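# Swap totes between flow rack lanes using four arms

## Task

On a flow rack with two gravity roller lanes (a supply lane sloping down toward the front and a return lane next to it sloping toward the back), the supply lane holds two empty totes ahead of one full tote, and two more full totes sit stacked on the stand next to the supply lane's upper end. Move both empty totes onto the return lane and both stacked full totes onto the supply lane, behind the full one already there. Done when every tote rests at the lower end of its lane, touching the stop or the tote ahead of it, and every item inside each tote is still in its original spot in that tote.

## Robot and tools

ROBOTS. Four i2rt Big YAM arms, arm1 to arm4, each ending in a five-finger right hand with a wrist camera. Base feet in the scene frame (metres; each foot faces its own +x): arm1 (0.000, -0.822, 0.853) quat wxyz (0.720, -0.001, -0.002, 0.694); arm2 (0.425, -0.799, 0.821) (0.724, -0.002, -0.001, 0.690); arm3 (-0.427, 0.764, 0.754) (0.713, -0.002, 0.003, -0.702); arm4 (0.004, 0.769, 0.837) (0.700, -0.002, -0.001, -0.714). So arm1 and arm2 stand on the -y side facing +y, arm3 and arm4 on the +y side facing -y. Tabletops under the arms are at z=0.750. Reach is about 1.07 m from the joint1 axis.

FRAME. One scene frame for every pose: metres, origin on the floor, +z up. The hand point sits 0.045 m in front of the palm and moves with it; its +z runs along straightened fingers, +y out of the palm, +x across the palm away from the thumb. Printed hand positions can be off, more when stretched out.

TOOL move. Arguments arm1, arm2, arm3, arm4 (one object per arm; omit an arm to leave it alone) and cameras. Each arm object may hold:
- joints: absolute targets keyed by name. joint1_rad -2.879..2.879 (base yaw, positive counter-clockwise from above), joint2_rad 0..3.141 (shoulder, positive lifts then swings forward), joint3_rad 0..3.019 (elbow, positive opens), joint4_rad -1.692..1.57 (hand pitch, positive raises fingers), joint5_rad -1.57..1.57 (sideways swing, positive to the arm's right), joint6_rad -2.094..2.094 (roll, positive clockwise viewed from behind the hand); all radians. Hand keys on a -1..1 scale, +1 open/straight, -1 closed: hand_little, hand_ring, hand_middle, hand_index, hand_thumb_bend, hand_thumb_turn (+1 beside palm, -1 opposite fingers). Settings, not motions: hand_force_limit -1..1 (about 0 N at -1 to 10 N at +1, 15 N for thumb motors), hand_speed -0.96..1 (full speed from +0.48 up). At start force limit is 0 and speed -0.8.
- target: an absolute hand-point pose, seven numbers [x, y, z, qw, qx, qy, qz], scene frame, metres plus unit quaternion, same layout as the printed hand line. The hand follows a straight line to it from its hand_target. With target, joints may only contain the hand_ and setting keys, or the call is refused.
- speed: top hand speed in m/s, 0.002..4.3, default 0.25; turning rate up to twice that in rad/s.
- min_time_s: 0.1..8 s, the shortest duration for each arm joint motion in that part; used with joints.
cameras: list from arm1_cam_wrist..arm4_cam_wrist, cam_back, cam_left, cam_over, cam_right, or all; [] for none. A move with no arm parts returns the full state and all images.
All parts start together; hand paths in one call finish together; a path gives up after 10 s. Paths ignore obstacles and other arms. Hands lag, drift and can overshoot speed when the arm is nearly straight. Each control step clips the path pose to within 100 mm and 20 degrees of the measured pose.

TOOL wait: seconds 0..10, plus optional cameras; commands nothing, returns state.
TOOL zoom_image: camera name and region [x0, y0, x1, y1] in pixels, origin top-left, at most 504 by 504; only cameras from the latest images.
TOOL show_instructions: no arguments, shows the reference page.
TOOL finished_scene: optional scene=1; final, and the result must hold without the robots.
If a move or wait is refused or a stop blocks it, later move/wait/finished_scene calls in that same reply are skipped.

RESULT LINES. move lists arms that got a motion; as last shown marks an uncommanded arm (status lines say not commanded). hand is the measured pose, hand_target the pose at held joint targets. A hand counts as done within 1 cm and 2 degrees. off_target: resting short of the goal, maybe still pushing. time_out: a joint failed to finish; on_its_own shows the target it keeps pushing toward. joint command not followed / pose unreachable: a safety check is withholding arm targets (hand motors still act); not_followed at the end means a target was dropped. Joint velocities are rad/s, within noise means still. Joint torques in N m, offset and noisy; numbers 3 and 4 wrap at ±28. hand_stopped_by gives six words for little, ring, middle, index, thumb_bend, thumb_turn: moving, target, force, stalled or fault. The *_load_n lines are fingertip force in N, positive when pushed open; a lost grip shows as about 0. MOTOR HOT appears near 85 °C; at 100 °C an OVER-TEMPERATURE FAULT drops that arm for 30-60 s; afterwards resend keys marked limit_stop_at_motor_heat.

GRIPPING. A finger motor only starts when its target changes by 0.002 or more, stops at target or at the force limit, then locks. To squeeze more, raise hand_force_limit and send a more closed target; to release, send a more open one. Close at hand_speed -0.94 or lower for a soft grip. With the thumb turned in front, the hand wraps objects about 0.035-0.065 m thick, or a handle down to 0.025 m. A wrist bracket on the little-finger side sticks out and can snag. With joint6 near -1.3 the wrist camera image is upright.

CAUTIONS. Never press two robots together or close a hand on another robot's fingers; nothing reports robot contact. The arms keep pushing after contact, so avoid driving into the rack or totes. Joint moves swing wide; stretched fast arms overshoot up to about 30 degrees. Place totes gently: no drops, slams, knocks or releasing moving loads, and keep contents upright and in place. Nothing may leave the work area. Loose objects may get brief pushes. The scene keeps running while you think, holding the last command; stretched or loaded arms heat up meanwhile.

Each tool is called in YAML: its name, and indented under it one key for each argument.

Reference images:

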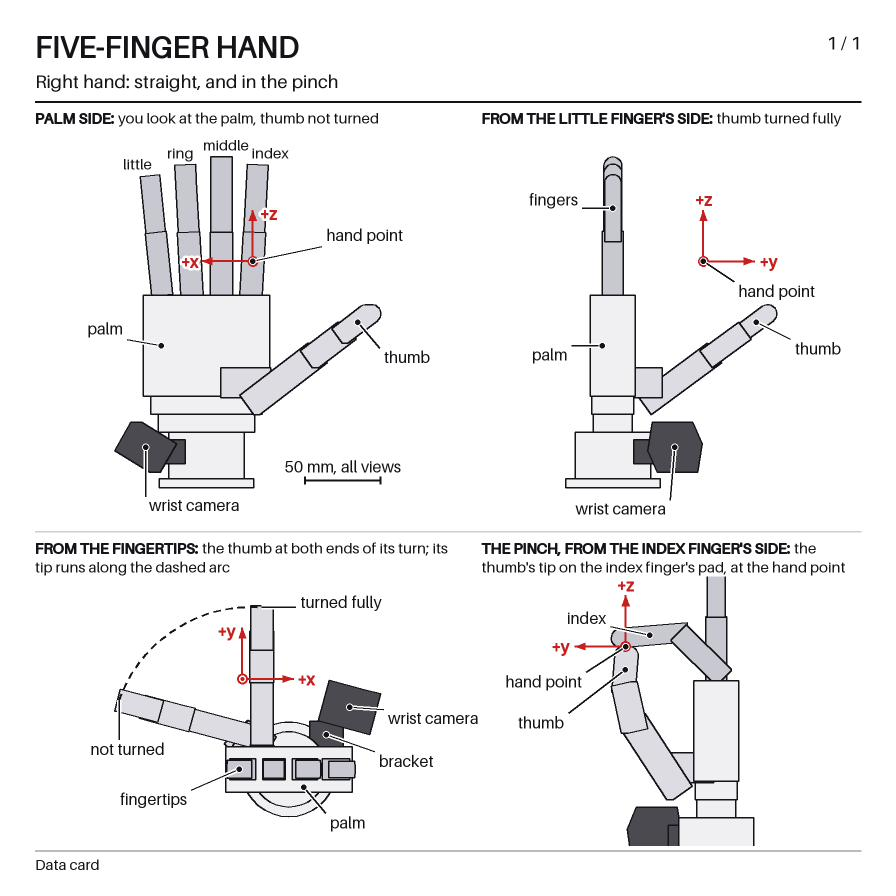

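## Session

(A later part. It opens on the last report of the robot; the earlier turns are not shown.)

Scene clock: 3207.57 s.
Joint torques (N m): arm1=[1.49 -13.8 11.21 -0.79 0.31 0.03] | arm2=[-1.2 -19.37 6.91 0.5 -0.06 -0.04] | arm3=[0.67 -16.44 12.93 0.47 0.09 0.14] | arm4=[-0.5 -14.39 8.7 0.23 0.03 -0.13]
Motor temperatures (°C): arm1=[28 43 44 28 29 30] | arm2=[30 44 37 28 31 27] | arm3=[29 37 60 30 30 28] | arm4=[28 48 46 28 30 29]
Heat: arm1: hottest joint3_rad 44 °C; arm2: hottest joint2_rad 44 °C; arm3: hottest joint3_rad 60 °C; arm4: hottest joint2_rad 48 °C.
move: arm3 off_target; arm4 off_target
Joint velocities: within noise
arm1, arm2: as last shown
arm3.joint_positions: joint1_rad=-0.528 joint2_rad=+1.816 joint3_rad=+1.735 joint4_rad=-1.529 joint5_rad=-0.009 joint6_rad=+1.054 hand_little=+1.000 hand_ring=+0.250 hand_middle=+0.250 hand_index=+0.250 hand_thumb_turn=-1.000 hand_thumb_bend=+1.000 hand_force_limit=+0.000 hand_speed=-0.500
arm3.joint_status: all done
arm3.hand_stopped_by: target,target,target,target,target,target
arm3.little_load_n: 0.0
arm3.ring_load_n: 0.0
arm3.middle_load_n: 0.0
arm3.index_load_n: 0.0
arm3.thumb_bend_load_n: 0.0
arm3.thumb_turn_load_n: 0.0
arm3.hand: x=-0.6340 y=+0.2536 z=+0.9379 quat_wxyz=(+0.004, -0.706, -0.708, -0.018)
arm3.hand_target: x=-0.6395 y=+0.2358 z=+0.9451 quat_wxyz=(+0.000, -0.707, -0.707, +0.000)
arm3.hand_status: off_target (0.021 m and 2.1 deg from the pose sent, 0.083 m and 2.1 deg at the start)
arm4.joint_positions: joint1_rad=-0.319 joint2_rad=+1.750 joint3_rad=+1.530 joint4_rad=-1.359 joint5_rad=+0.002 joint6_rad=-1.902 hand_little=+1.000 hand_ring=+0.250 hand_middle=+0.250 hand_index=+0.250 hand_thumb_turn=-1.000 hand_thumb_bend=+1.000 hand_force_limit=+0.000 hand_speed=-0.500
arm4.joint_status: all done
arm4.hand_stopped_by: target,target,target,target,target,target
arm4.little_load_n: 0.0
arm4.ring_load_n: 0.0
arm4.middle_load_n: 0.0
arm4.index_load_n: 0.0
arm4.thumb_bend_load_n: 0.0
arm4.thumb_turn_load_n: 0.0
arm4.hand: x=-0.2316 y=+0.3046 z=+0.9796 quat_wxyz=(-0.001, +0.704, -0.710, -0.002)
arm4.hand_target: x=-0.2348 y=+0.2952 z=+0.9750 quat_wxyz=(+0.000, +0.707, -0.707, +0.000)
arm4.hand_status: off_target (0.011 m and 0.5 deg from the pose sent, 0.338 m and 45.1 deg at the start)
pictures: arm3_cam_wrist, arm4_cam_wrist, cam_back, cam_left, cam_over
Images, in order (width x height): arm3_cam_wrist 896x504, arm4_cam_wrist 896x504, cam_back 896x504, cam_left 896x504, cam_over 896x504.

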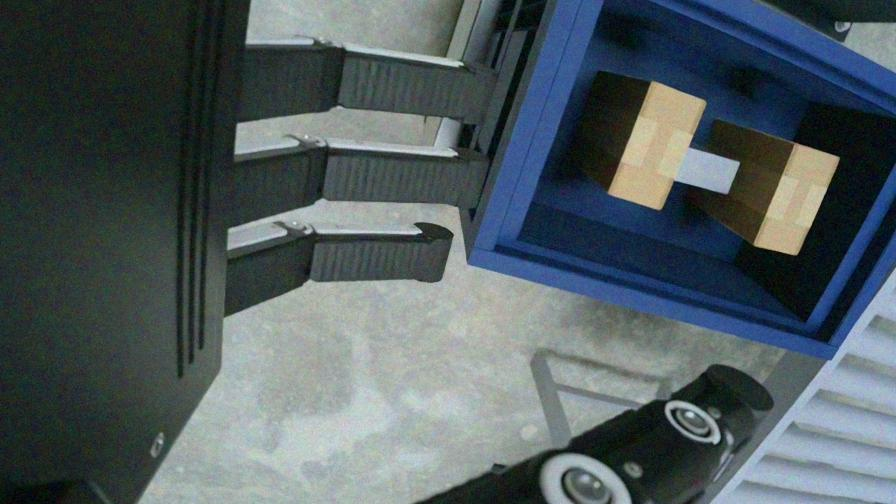

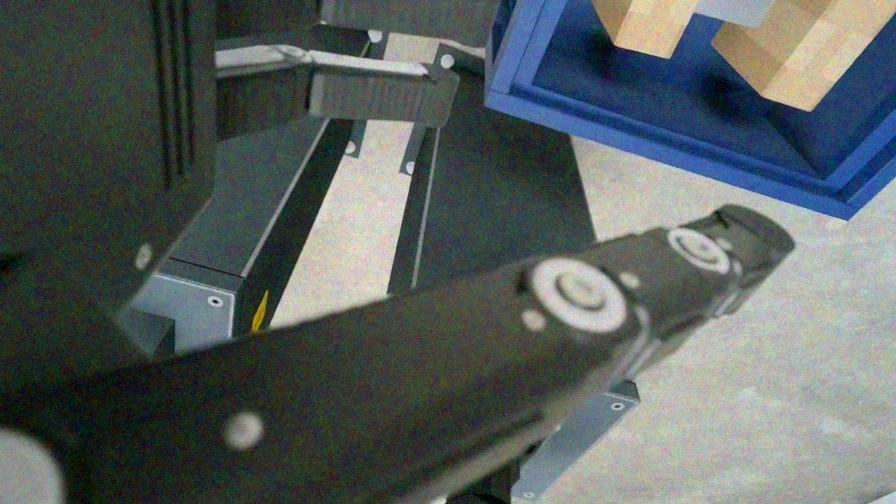

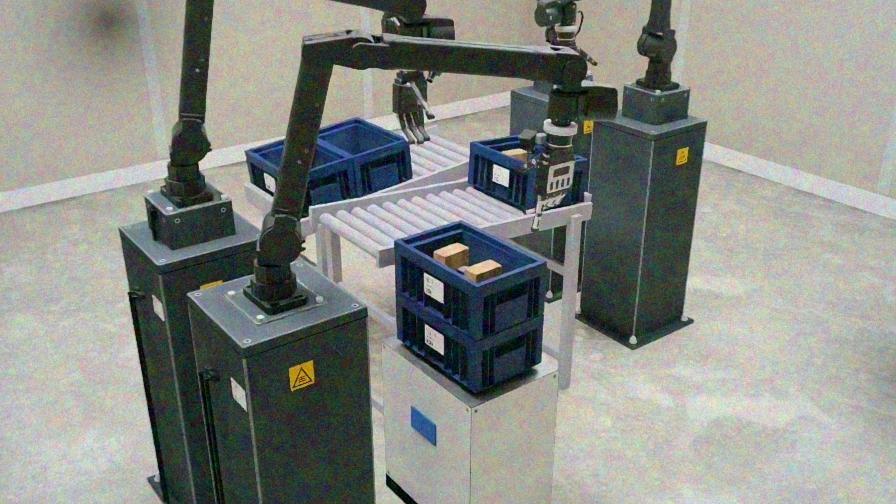

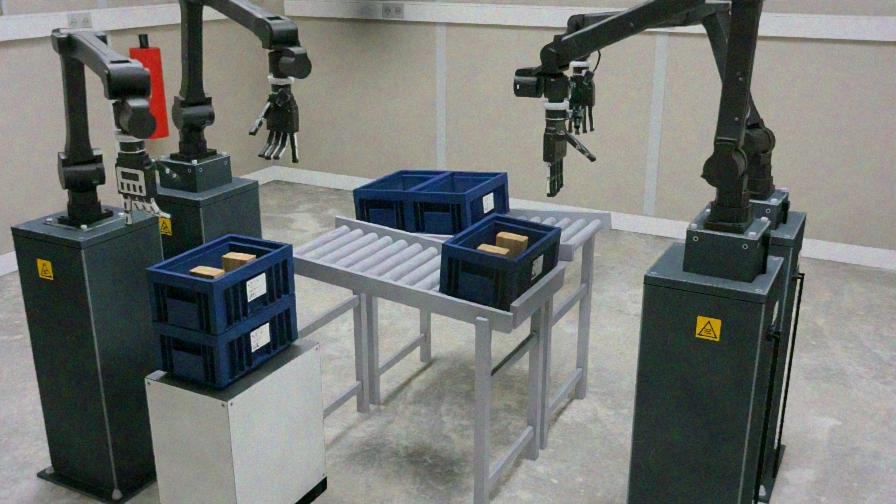

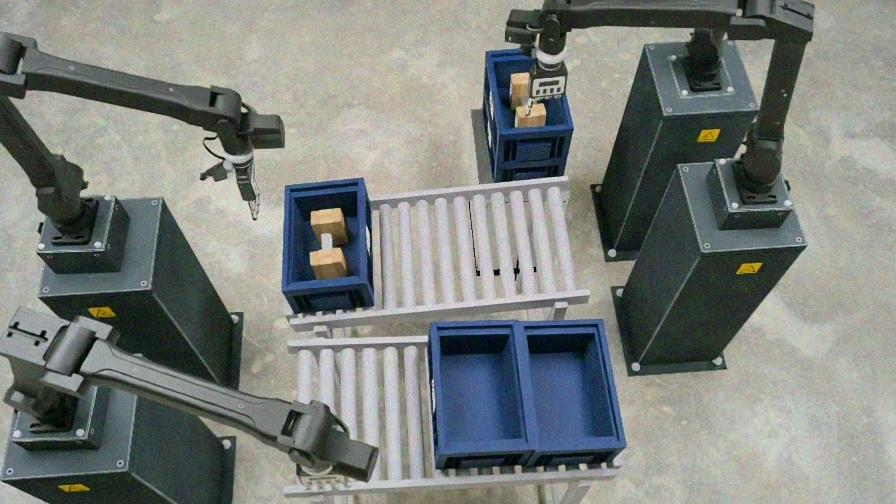

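move:
  arm3: {"target":[-0.625,0.2,0.88,0,0.7071,0.7071,0],"speed":0.1}
  arm4: {"target":[-0.235,0.255,0.88,0,0.7071,-0.7071,0],"speed":0.1}
  cameras: ["cam_over","cam_left","cam_back","cam_right","arm3_cam_wrist","arm4_cam_wrist"]

zoom_image:
  camera: "cam_left"
  region: [90, 120, 350, 380]

zoom_image:
  camera: "cam_back"
  region: [360, 120, 620, 400]

Scene clock: 3287.87 s.
Joint torques (N m): arm1=[1.55 -13.68 11.23 -0.8 0.31 0.02] | arm2=[-1.14 -19.31 6.91 0.42 -0.04 -0.03] | arm3=[1.2 -18.14 9.51 0.94 0.1 0.15] | arm4=[-0.21 -17.2 7.72 0.61 0.03 0.04]
Motor temperatures (°C): arm1=[28 42 44 28 29 30] | arm2=[30 44 37 28 31 27] | arm3=[29 37 60 30 30 28] | arm4=[28 45 49 28 30 29]
Heat: arm1: hottest joint3_rad 44 °C; arm2: hottest joint2_rad 44 °C; arm3: hottest joint3_rad 60 °C; arm4: hottest joint3_rad 49 °C.
move: arm3 done; arm4 off_target
Joint velocities: within noise
arm1, arm2: as last shown
arm2.middle_load_n: -0.5
arm3.joint_positions: joint1_rad=-0.476 joint2_rad=+1.908 joint3_rad=+1.735 joint4_rad=-1.402 joint5_rad=-0.009 joint6_rad=+1.106 hand_little=+1.000 hand_ring=+0.250 hand_middle=+0.250 hand_index=+0.250 hand_thumb_turn=-1.000 hand_thumb_bend=+1.000 hand_force_limit=+0.000 hand_speed=-0.500
arm3.joint_status: not commanded
arm3.hand_stopped_by: target,target,target,target,target,target
arm3.little_load_n: 0.5
arm3.ring_load_n: 0.0
arm3.middle_load_n: 0.5
arm3.index_load_n: 0.0
arm3.thumb_bend_load_n: 0.0
arm3.thumb_turn_load_n: 0.0
arm3.hand: x=-0.6250 y=+0.2077 z=+0.8870 quat_wxyz=(-0.001, -0.705, -0.709, -0.001)
arm3.hand_target: x=-0.6249 y=+0.2002 z=+0.8799 quat_wxyz=(+0.000, -0.707, -0.707, +0.000)
arm3.hand_status: done (0.010 m and 0.3 deg from the pose sent, 0.079 m and 2.1 deg at the start)
arm4.joint_positions: joint1_rad=-0.307 joint2_rad=+1.928 joint3_rad=+1.530 joint4_rad=-1.184 joint5_rad=+0.002 joint6_rad=-1.895 hand_little=+1.000 hand_ring=+0.250 hand_middle=+0.250 hand_index=+0.250 hand_thumb_turn=-1.000 hand_thumb_bend=+1.000 hand_force_limit=+0.000 hand_speed=-0.500
arm4.joint_status: not commanded
arm4.hand_stopped_by: target,target,target,target,target,target
arm4.little_load_n: 0.0
arm4.ring_load_n: 0.0
arm4.middle_load_n: 0.0
arm4.index_load_n: 0.0
arm4.thumb_bend_load_n: 0.0
arm4.thumb_turn_load_n: 0.0
arm4.hand: x=-0.2391 y=+0.2639 z=+0.8856 quat_wxyz=(-0.002, +0.706, -0.708, -0.002)
arm4.hand_target: x=-0.2350 y=+0.2553 z=+0.8801 quat_wxyz=(+0.000, +0.707, -0.707, +0.000)
arm4.hand_status: off_target (0.011 m and 0.4 deg from the pose sent, 0.111 m and 0.5 deg at the start)
pictures: arm3_cam_wrist, arm4_cam_wrist, cam_back, cam_left, cam_over, cam_right
Images, in order (width x height): arm3_cam_wrist 896x504, arm4_cam_wrist 896x504, cam_back 896x504, cam_left 896x504, cam_over 896x504, cam_right 896x504.

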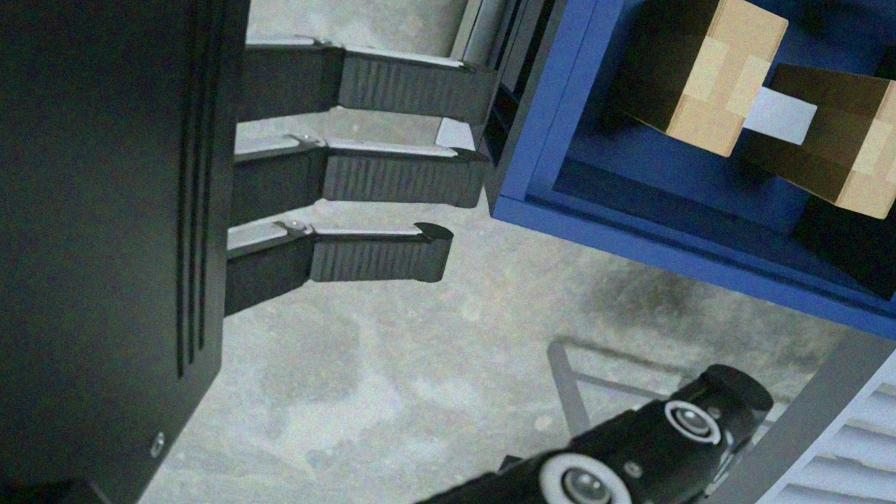

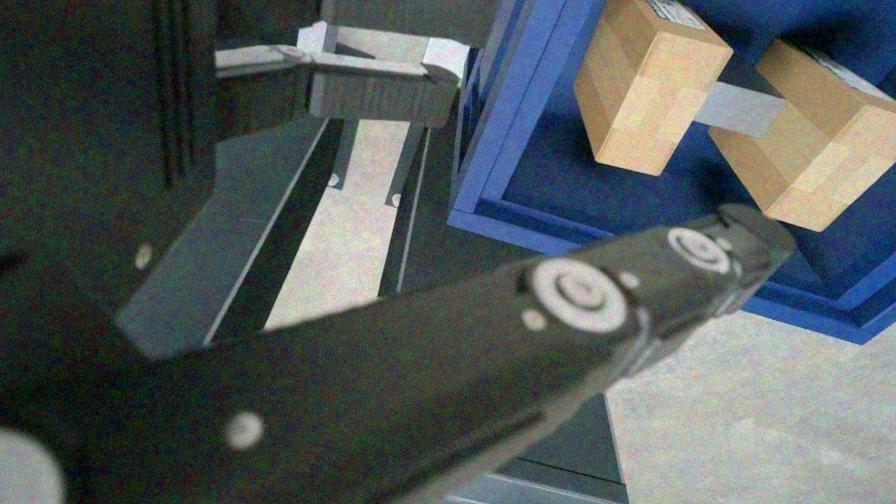

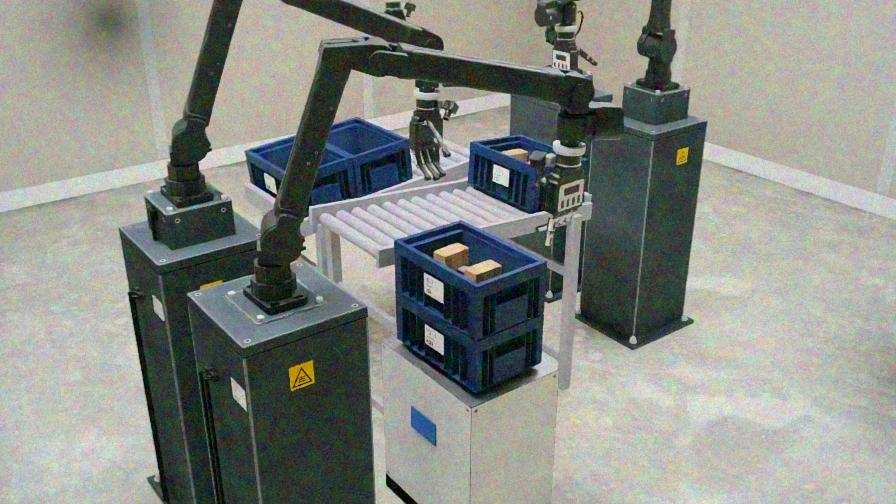

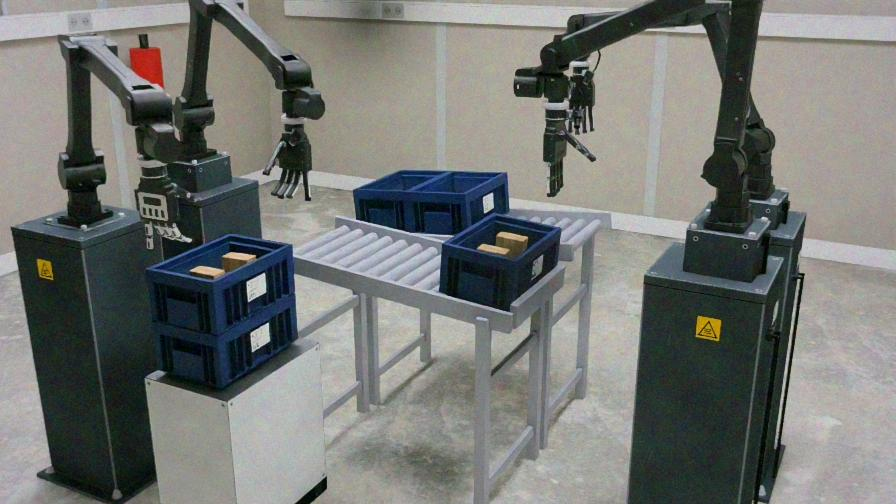

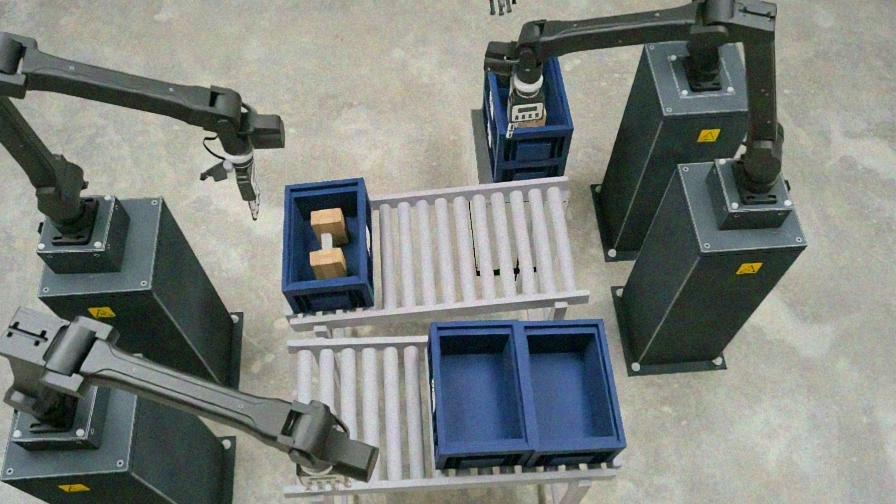

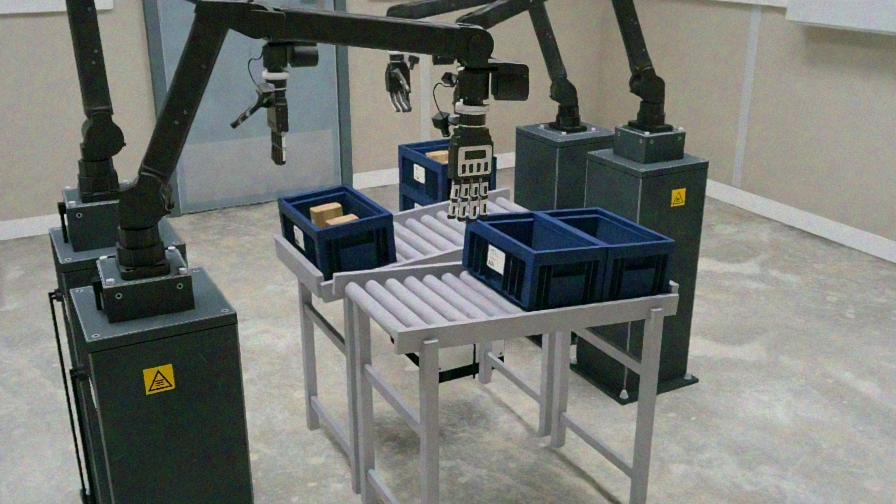

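Scaled by 1.938.

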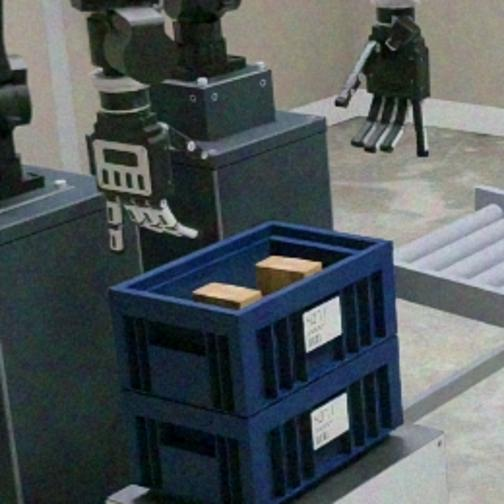

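Scaled by 1.800.

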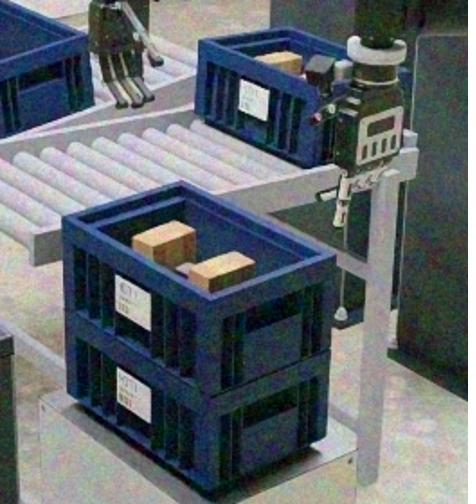

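move:
  arm3: {"target":[-0.625,0.205,0.81,0,0.7071,0.7071,0],"speed":0.1}
  arm4: {"target":[-0.235,0.26,0.81,0,0.7071,-0.7071,0],"speed":0.1}
  cameras: ["cam_over","cam_left","cam_back","arm3_cam_wrist","arm4_cam_wrist"]

zoom_image:
  camera: "cam_left"
  region: [90, 150, 340, 400]

zoom_image:
  camera: "cam_back"
  region: [370, 150, 620, 400]

zoom_image:
  camera: "cam_over"
  region: [430, 0, 630, 200]

Scene clock: 3339.60 s.
Joint torques (N m): arm1=[1.49 -13.74 11.23 -0.79 0.32 0.03] | arm2=[-1.2 -19.31 6.9 0.44 -0.05 -0.04] | arm3=[1.14 -18.26 7.61 0.83 0.08 0.16] | arm4=[-0.15 -17.79 5.56 0.51 0 -0.03]
Motor temperatures (°C): arm1=[28 41 44 28 28 30] | arm2=[30 44 37 28 31 27] | arm3=[29 39 54 30 30 28] | arm4=[28 47 48 28 30 29]
Heat: arm1: hottest joint3_rad 44 °C; arm2: hottest joint2_rad 44 °C; arm3: hottest joint3_rad 54 °C; arm4: hottest joint3_rad 48 °C.
move: arm3 off_target; arm4 off_target
Joint velocities: within noise
arm1, arm2: as last shown
arm2.ring_load_n: -0.5
arm2.middle_load_n: 0.0
arm3.joint_positions: joint1_rad=-0.476 joint2_rad=+1.947 joint3_rad=+1.627 joint4_rad=-1.233 joint5_rad=-0.009 joint6_rad=+1.106 hand_little=+1.000 hand_ring=+0.250 hand_middle=+0.250 hand_index=+0.250 hand_thumb_turn=-1.000 hand_thumb_bend=+1.000 hand_force_limit=+0.000 hand_speed=-0.500
arm3.joint_status: not commanded
arm3.hand_stopped_by: target,target,target,target,target,target
arm3.little_load_n: 0.0
arm3.ring_load_n: 0.0
arm3.middle_load_n: 0.0
arm3.index_load_n: 0.0
arm3.thumb_bend_load_n: -0.5
arm3.thumb_turn_load_n: 0.0
arm3.hand: x=-0.6277 y=+0.2034 z=+0.8247 quat_wxyz=(-0.004, -0.705, -0.709, +0.009)
arm3.hand_target: x=-0.6249 y=+0.2053 z=+0.8102 quat_wxyz=(+0.000, -0.707, -0.707, +0.000)
arm3.hand_status: off_target (0.015 m and 1.2 deg from the pose sent, 0.077 m and 0.3 deg at the start)
arm4.joint_positions: joint1_rad=-0.307 joint2_rad=+2.001 joint3_rad=+1.466 joint4_rad=-1.023 joint5_rad=+0.002 joint6_rad=-1.895 hand_little=+1.000 hand_ring=+0.250 hand_middle=+0.250 hand_index=+0.250 hand_thumb_turn=-1.000 hand_thumb_bend=+1.000 hand_force_limit=+0.000 hand_speed=-0.500
arm4.joint_status: not commanded
arm4.hand_stopped_by: target,target,target,target,target,target
arm4.little_load_n: 0.0
arm4.ring_load_n: 0.0
arm4.middle_load_n: 0.0
arm4.index_load_n: 0.5
arm4.thumb_bend_load_n: 0.0
arm4.thumb_turn_load_n: 0.0
arm4.hand: x=-0.2412 y=+0.2576 z=+0.8237 quat_wxyz=(+0.008, +0.706, -0.708, +0.003)
arm4.hand_target: x=-0.2351 y=+0.2604 z=+0.8102 quat_wxyz=(+0.000, +0.707, -0.707, +0.000)
arm4.hand_status: off_target (0.015 m and 1.0 deg from the pose sent, 0.076 m and 0.4 deg at the start)
pictures: arm3_cam_wrist, arm4_cam_wrist, cam_back, cam_left, cam_over
Images, in order (width x height): arm3_cam_wrist 896x504, arm4_cam_wrist 896x504, cam_back 896x504, cam_left 896x504, cam_over 896x504.

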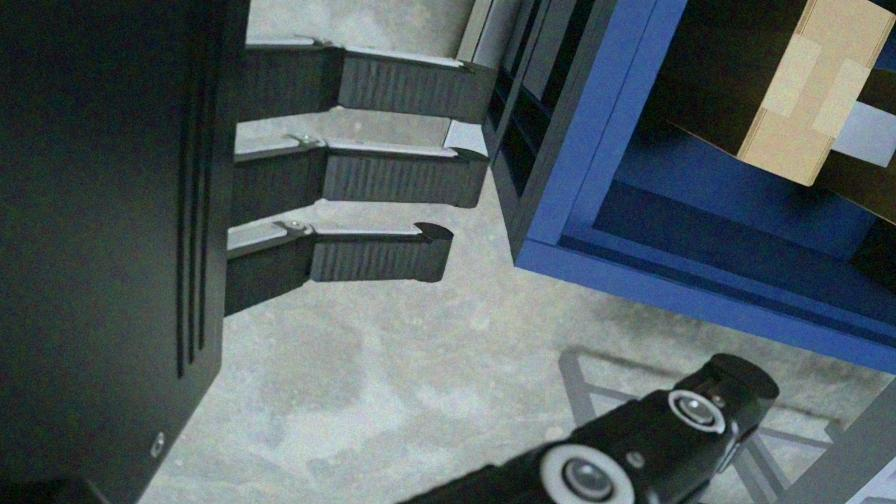

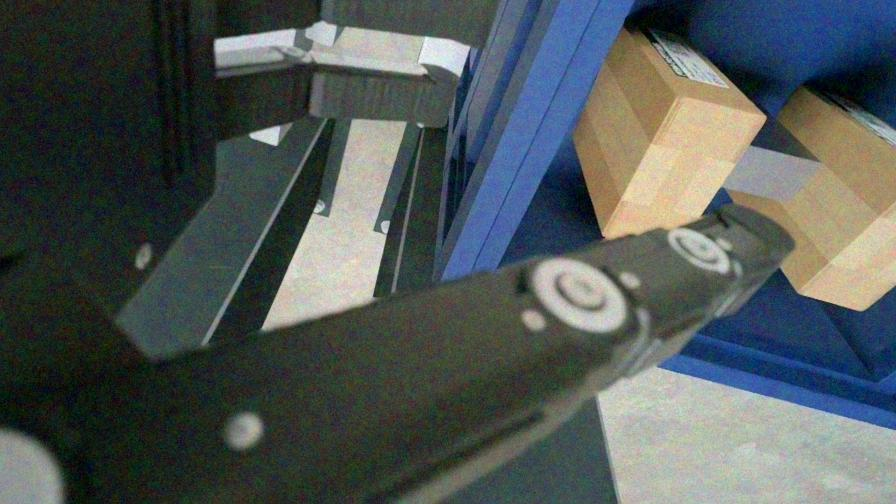

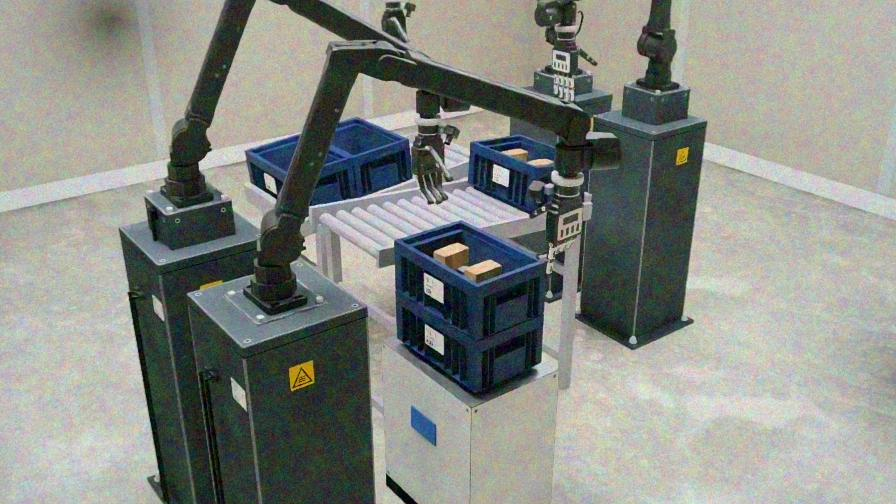

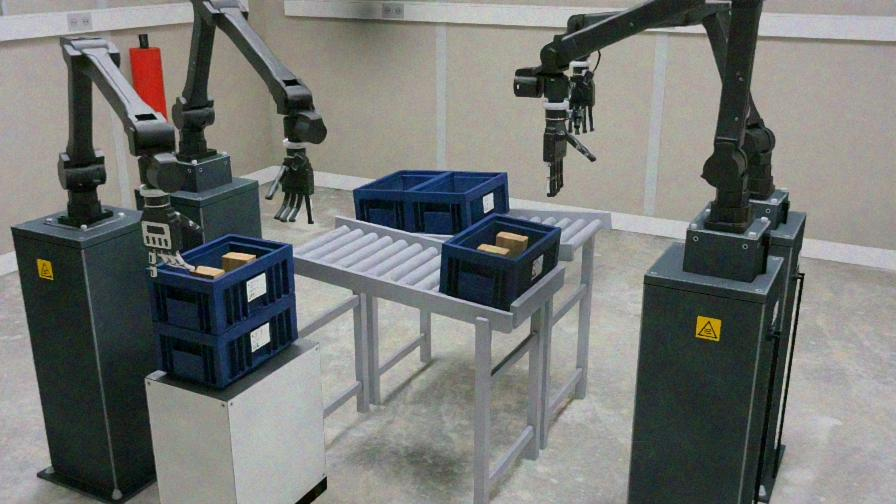

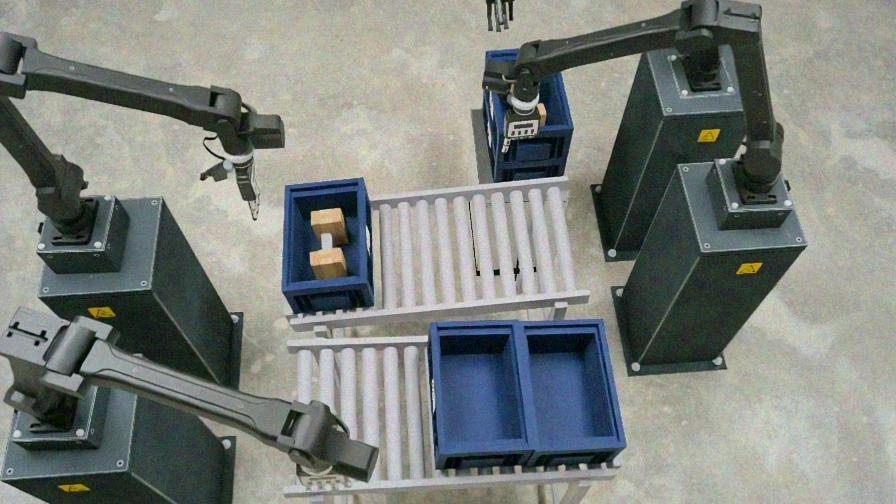

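Scaled by 2.016.

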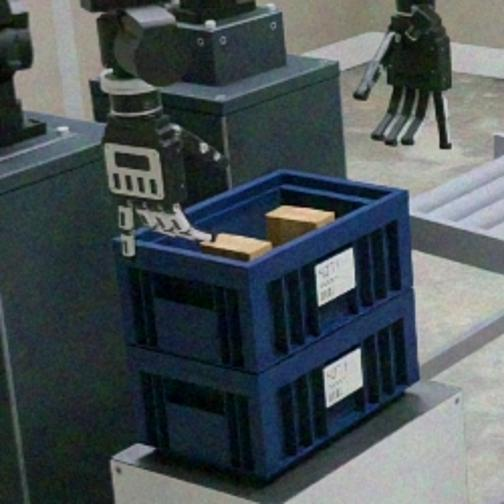

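Scaled by 2.016.

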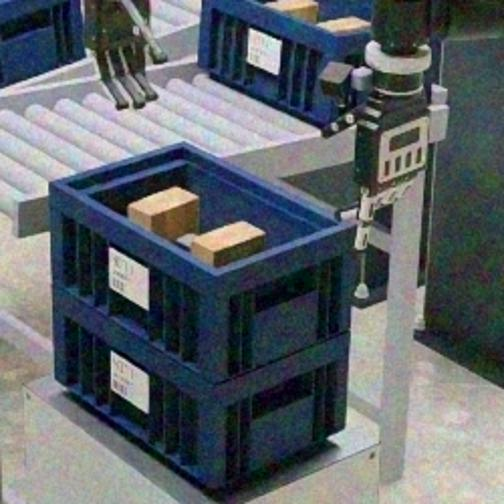

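Scaled by 2.520.

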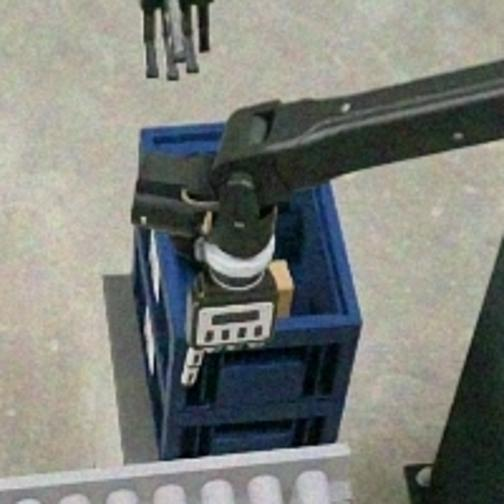

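zoom_image:
  camera: "cam_over"
  region: [470, 30, 590, 190]

zoom_image:
  camera: "cam_left"
  region: [130, 190, 310, 310]

Scaled by 3.150.

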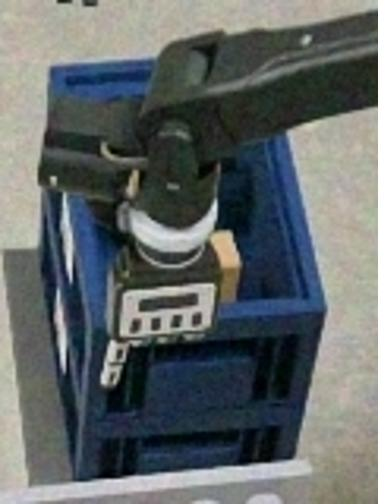

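Scaled by 2.800.

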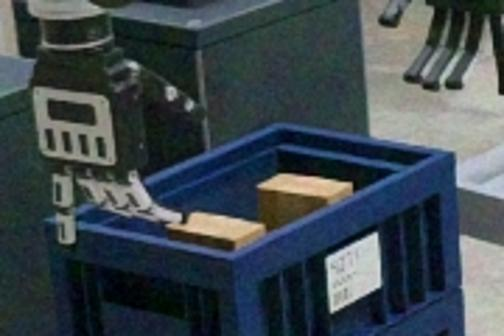

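move:
  arm3: {"target":[-0.615,0.25,0.735,0,0.7071,0.7071,0],"speed":0.1}
  arm4: {"target":[-0.222,0.302,0.735,0,0.7071,-0.7071,0],"speed":0.1}
  cameras: ["cam_over","cam_left","cam_back","arm3_cam_wrist","arm4_cam_wrist"]

zoom_image:
  camera: "cam_left"
  region: [110, 180, 310, 350]

zoom_image:
  camera: "cam_over"
  region: [450, 0, 610, 190]

Scene clock: 3398.80 s.
Joint torques (N m): arm1=[1.61 -13.63 11.21 -0.76 0.32 0.03] | arm2=[-1.2 -19.25 6.93 0.44 -0.05 -0.05] | arm3=[-0.73 -19.02 6.5 0.57 0.12 -0.07] | arm4=[-0.44 -16.73 4.72 0.53 -0.01 -0.01]
Motor temperatures (°C): arm1=[28 41 44 28 28 30] | arm2=[30 44 37 28 31 27] | arm3=[29 38 48 30 30 28] | arm4=[28 44 46 28 30 29]
Heat: arm1: hottest joint3_rad 44 °C; arm2: hottest joint2_rad 44 °C; arm3: hottest joint3_rad 48 °C; arm4: hottest joint3_rad 46 °C.
move: arm3 done; arm4 off_target
Joint velocities: within noise
arm1, arm2: as last shown
arm2.ring_load_n: 0.0
arm3.joint_positions: joint1_rad=-0.484 joint2_rad=+1.947 joint3_rad=+1.380 joint4_rad=-1.003 joint5_rad=-0.009 joint6_rad=+1.106 hand_little=+1.000 hand_ring=+0.250 hand_middle=+0.250 hand_index=+0.250 hand_thumb_turn=-1.000 hand_thumb_bend=+1.000 hand_force_limit=+0.000 hand_speed=-0.500
arm3.joint_status: not commanded
arm3.hand_stopped_by: target,target,target,target,target,target
arm3.little_load_n: 0.0
arm3.ring_load_n: -0.5
arm3.middle_load_n: 0.0
arm3.index_load_n: 0.0
arm3.thumb_bend_load_n: 0.0
arm3.thumb_turn_load_n: 0.0
arm3.hand: x=-0.6126 y=+0.2450 z=+0.7397 quat_wxyz=(-0.001, -0.708, -0.706, +0.001)
arm3.hand_target: x=-0.6149 y=+0.2500 z=+0.7350 quat_wxyz=(+0.000, -0.707, -0.707, +0.000)
arm3.hand_status: done (0.007 m and 0.3 deg from the pose sent, 0.102 m and 1.2 deg at the start)
arm4.joint_positions: joint1_rad=-0.307 joint2_rad=+2.031 joint3_rad=+1.270 joint4_rad=-0.797 joint5_rad=+0.002 joint6_rad=-1.895 hand_little=+1.000 hand_ring=+0.250 hand_middle=+0.250 hand_index=+0.250 hand_thumb_turn=-1.000 hand_thumb_bend=+1.000 hand_force_limit=+0.000 hand_speed=-0.500
arm4.joint_status: not commanded
arm4.hand_stopped_by: target,target,target,target,target,target
arm4.little_load_n: 0.0
arm4.ring_load_n: 0.0
arm4.middle_load_n: 0.0
arm4.index_load_n: 0.0
arm4.thumb_bend_load_n: 0.0
arm4.thumb_turn_load_n: 0.0
arm4.hand: x=-0.2277 y=+0.2972 z=+0.7480 quat_wxyz=(+0.009, +0.706, -0.708, +0.003)
arm4.hand_target: x=-0.2221 y=+0.3022 z=+0.7353 quat_wxyz=(+0.000, +0.707, -0.707, +0.000)
arm4.hand_status: off_target (0.015 m and 1.1 deg from the pose sent, 0.101 m and 1.0 deg at the start)
pictures: arm3_cam_wrist, arm4_cam_wrist, cam_back, cam_left, cam_over
Images, in order (width x height): arm3_cam_wrist 896x504, arm4_cam_wrist 896x504, cam_back 896x504, cam_left 896x504, cam_over 896x504.

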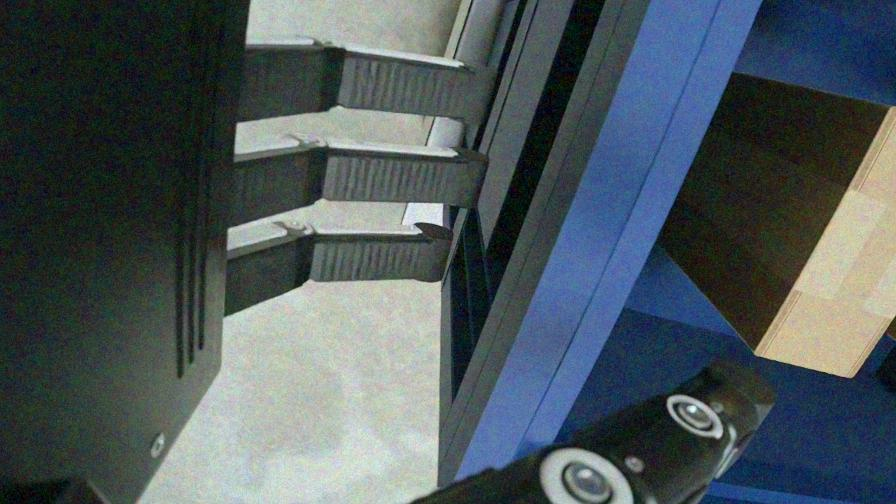

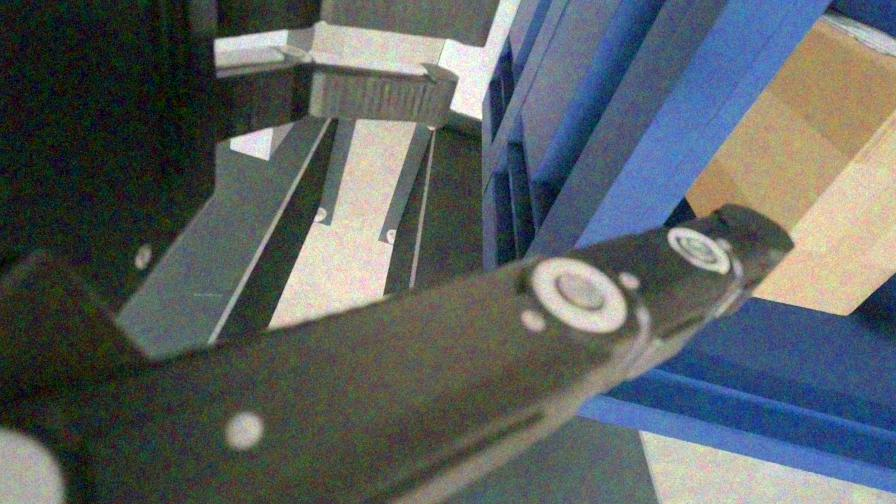

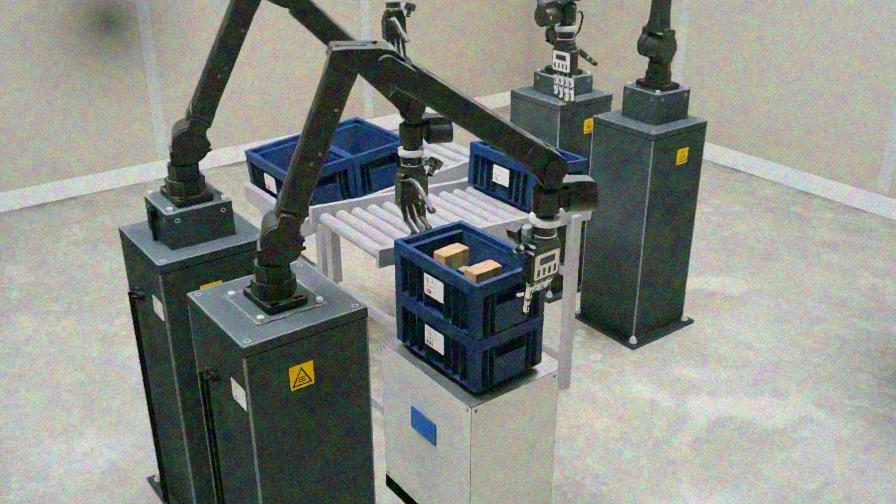

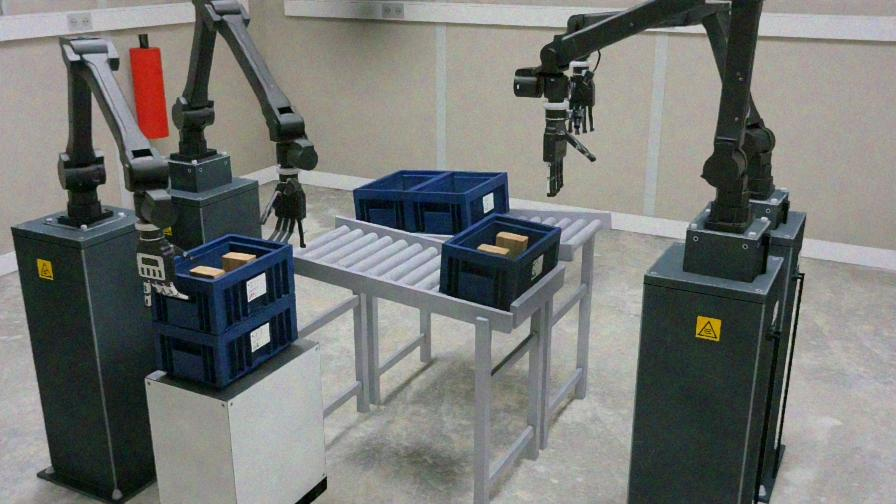

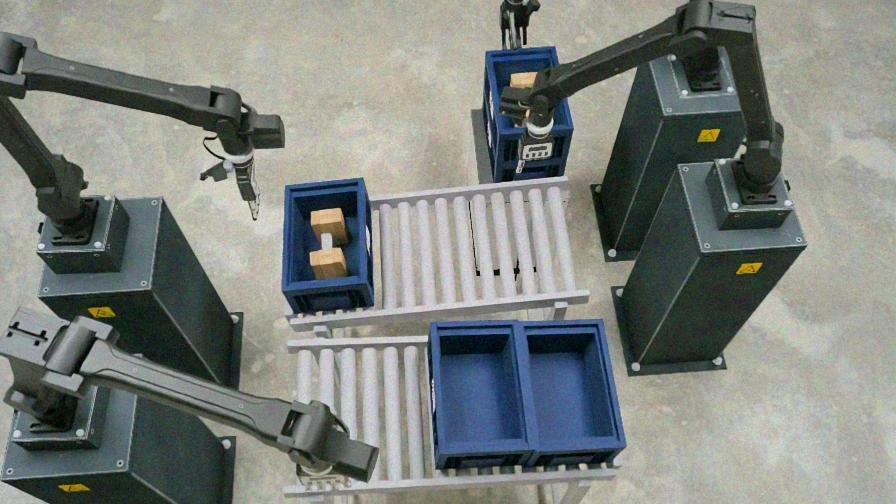

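Scaled by 2.520.

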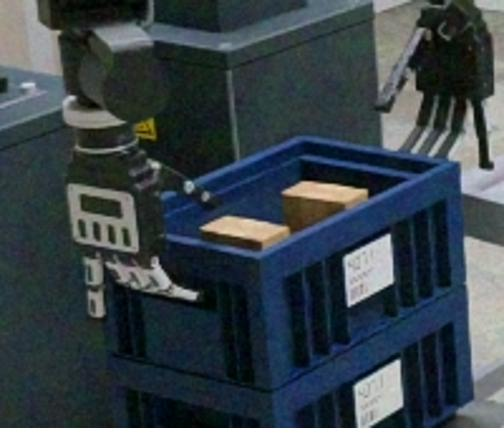

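Scaled by 2.653.

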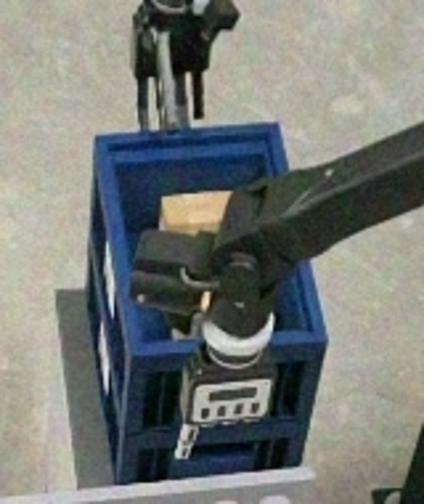

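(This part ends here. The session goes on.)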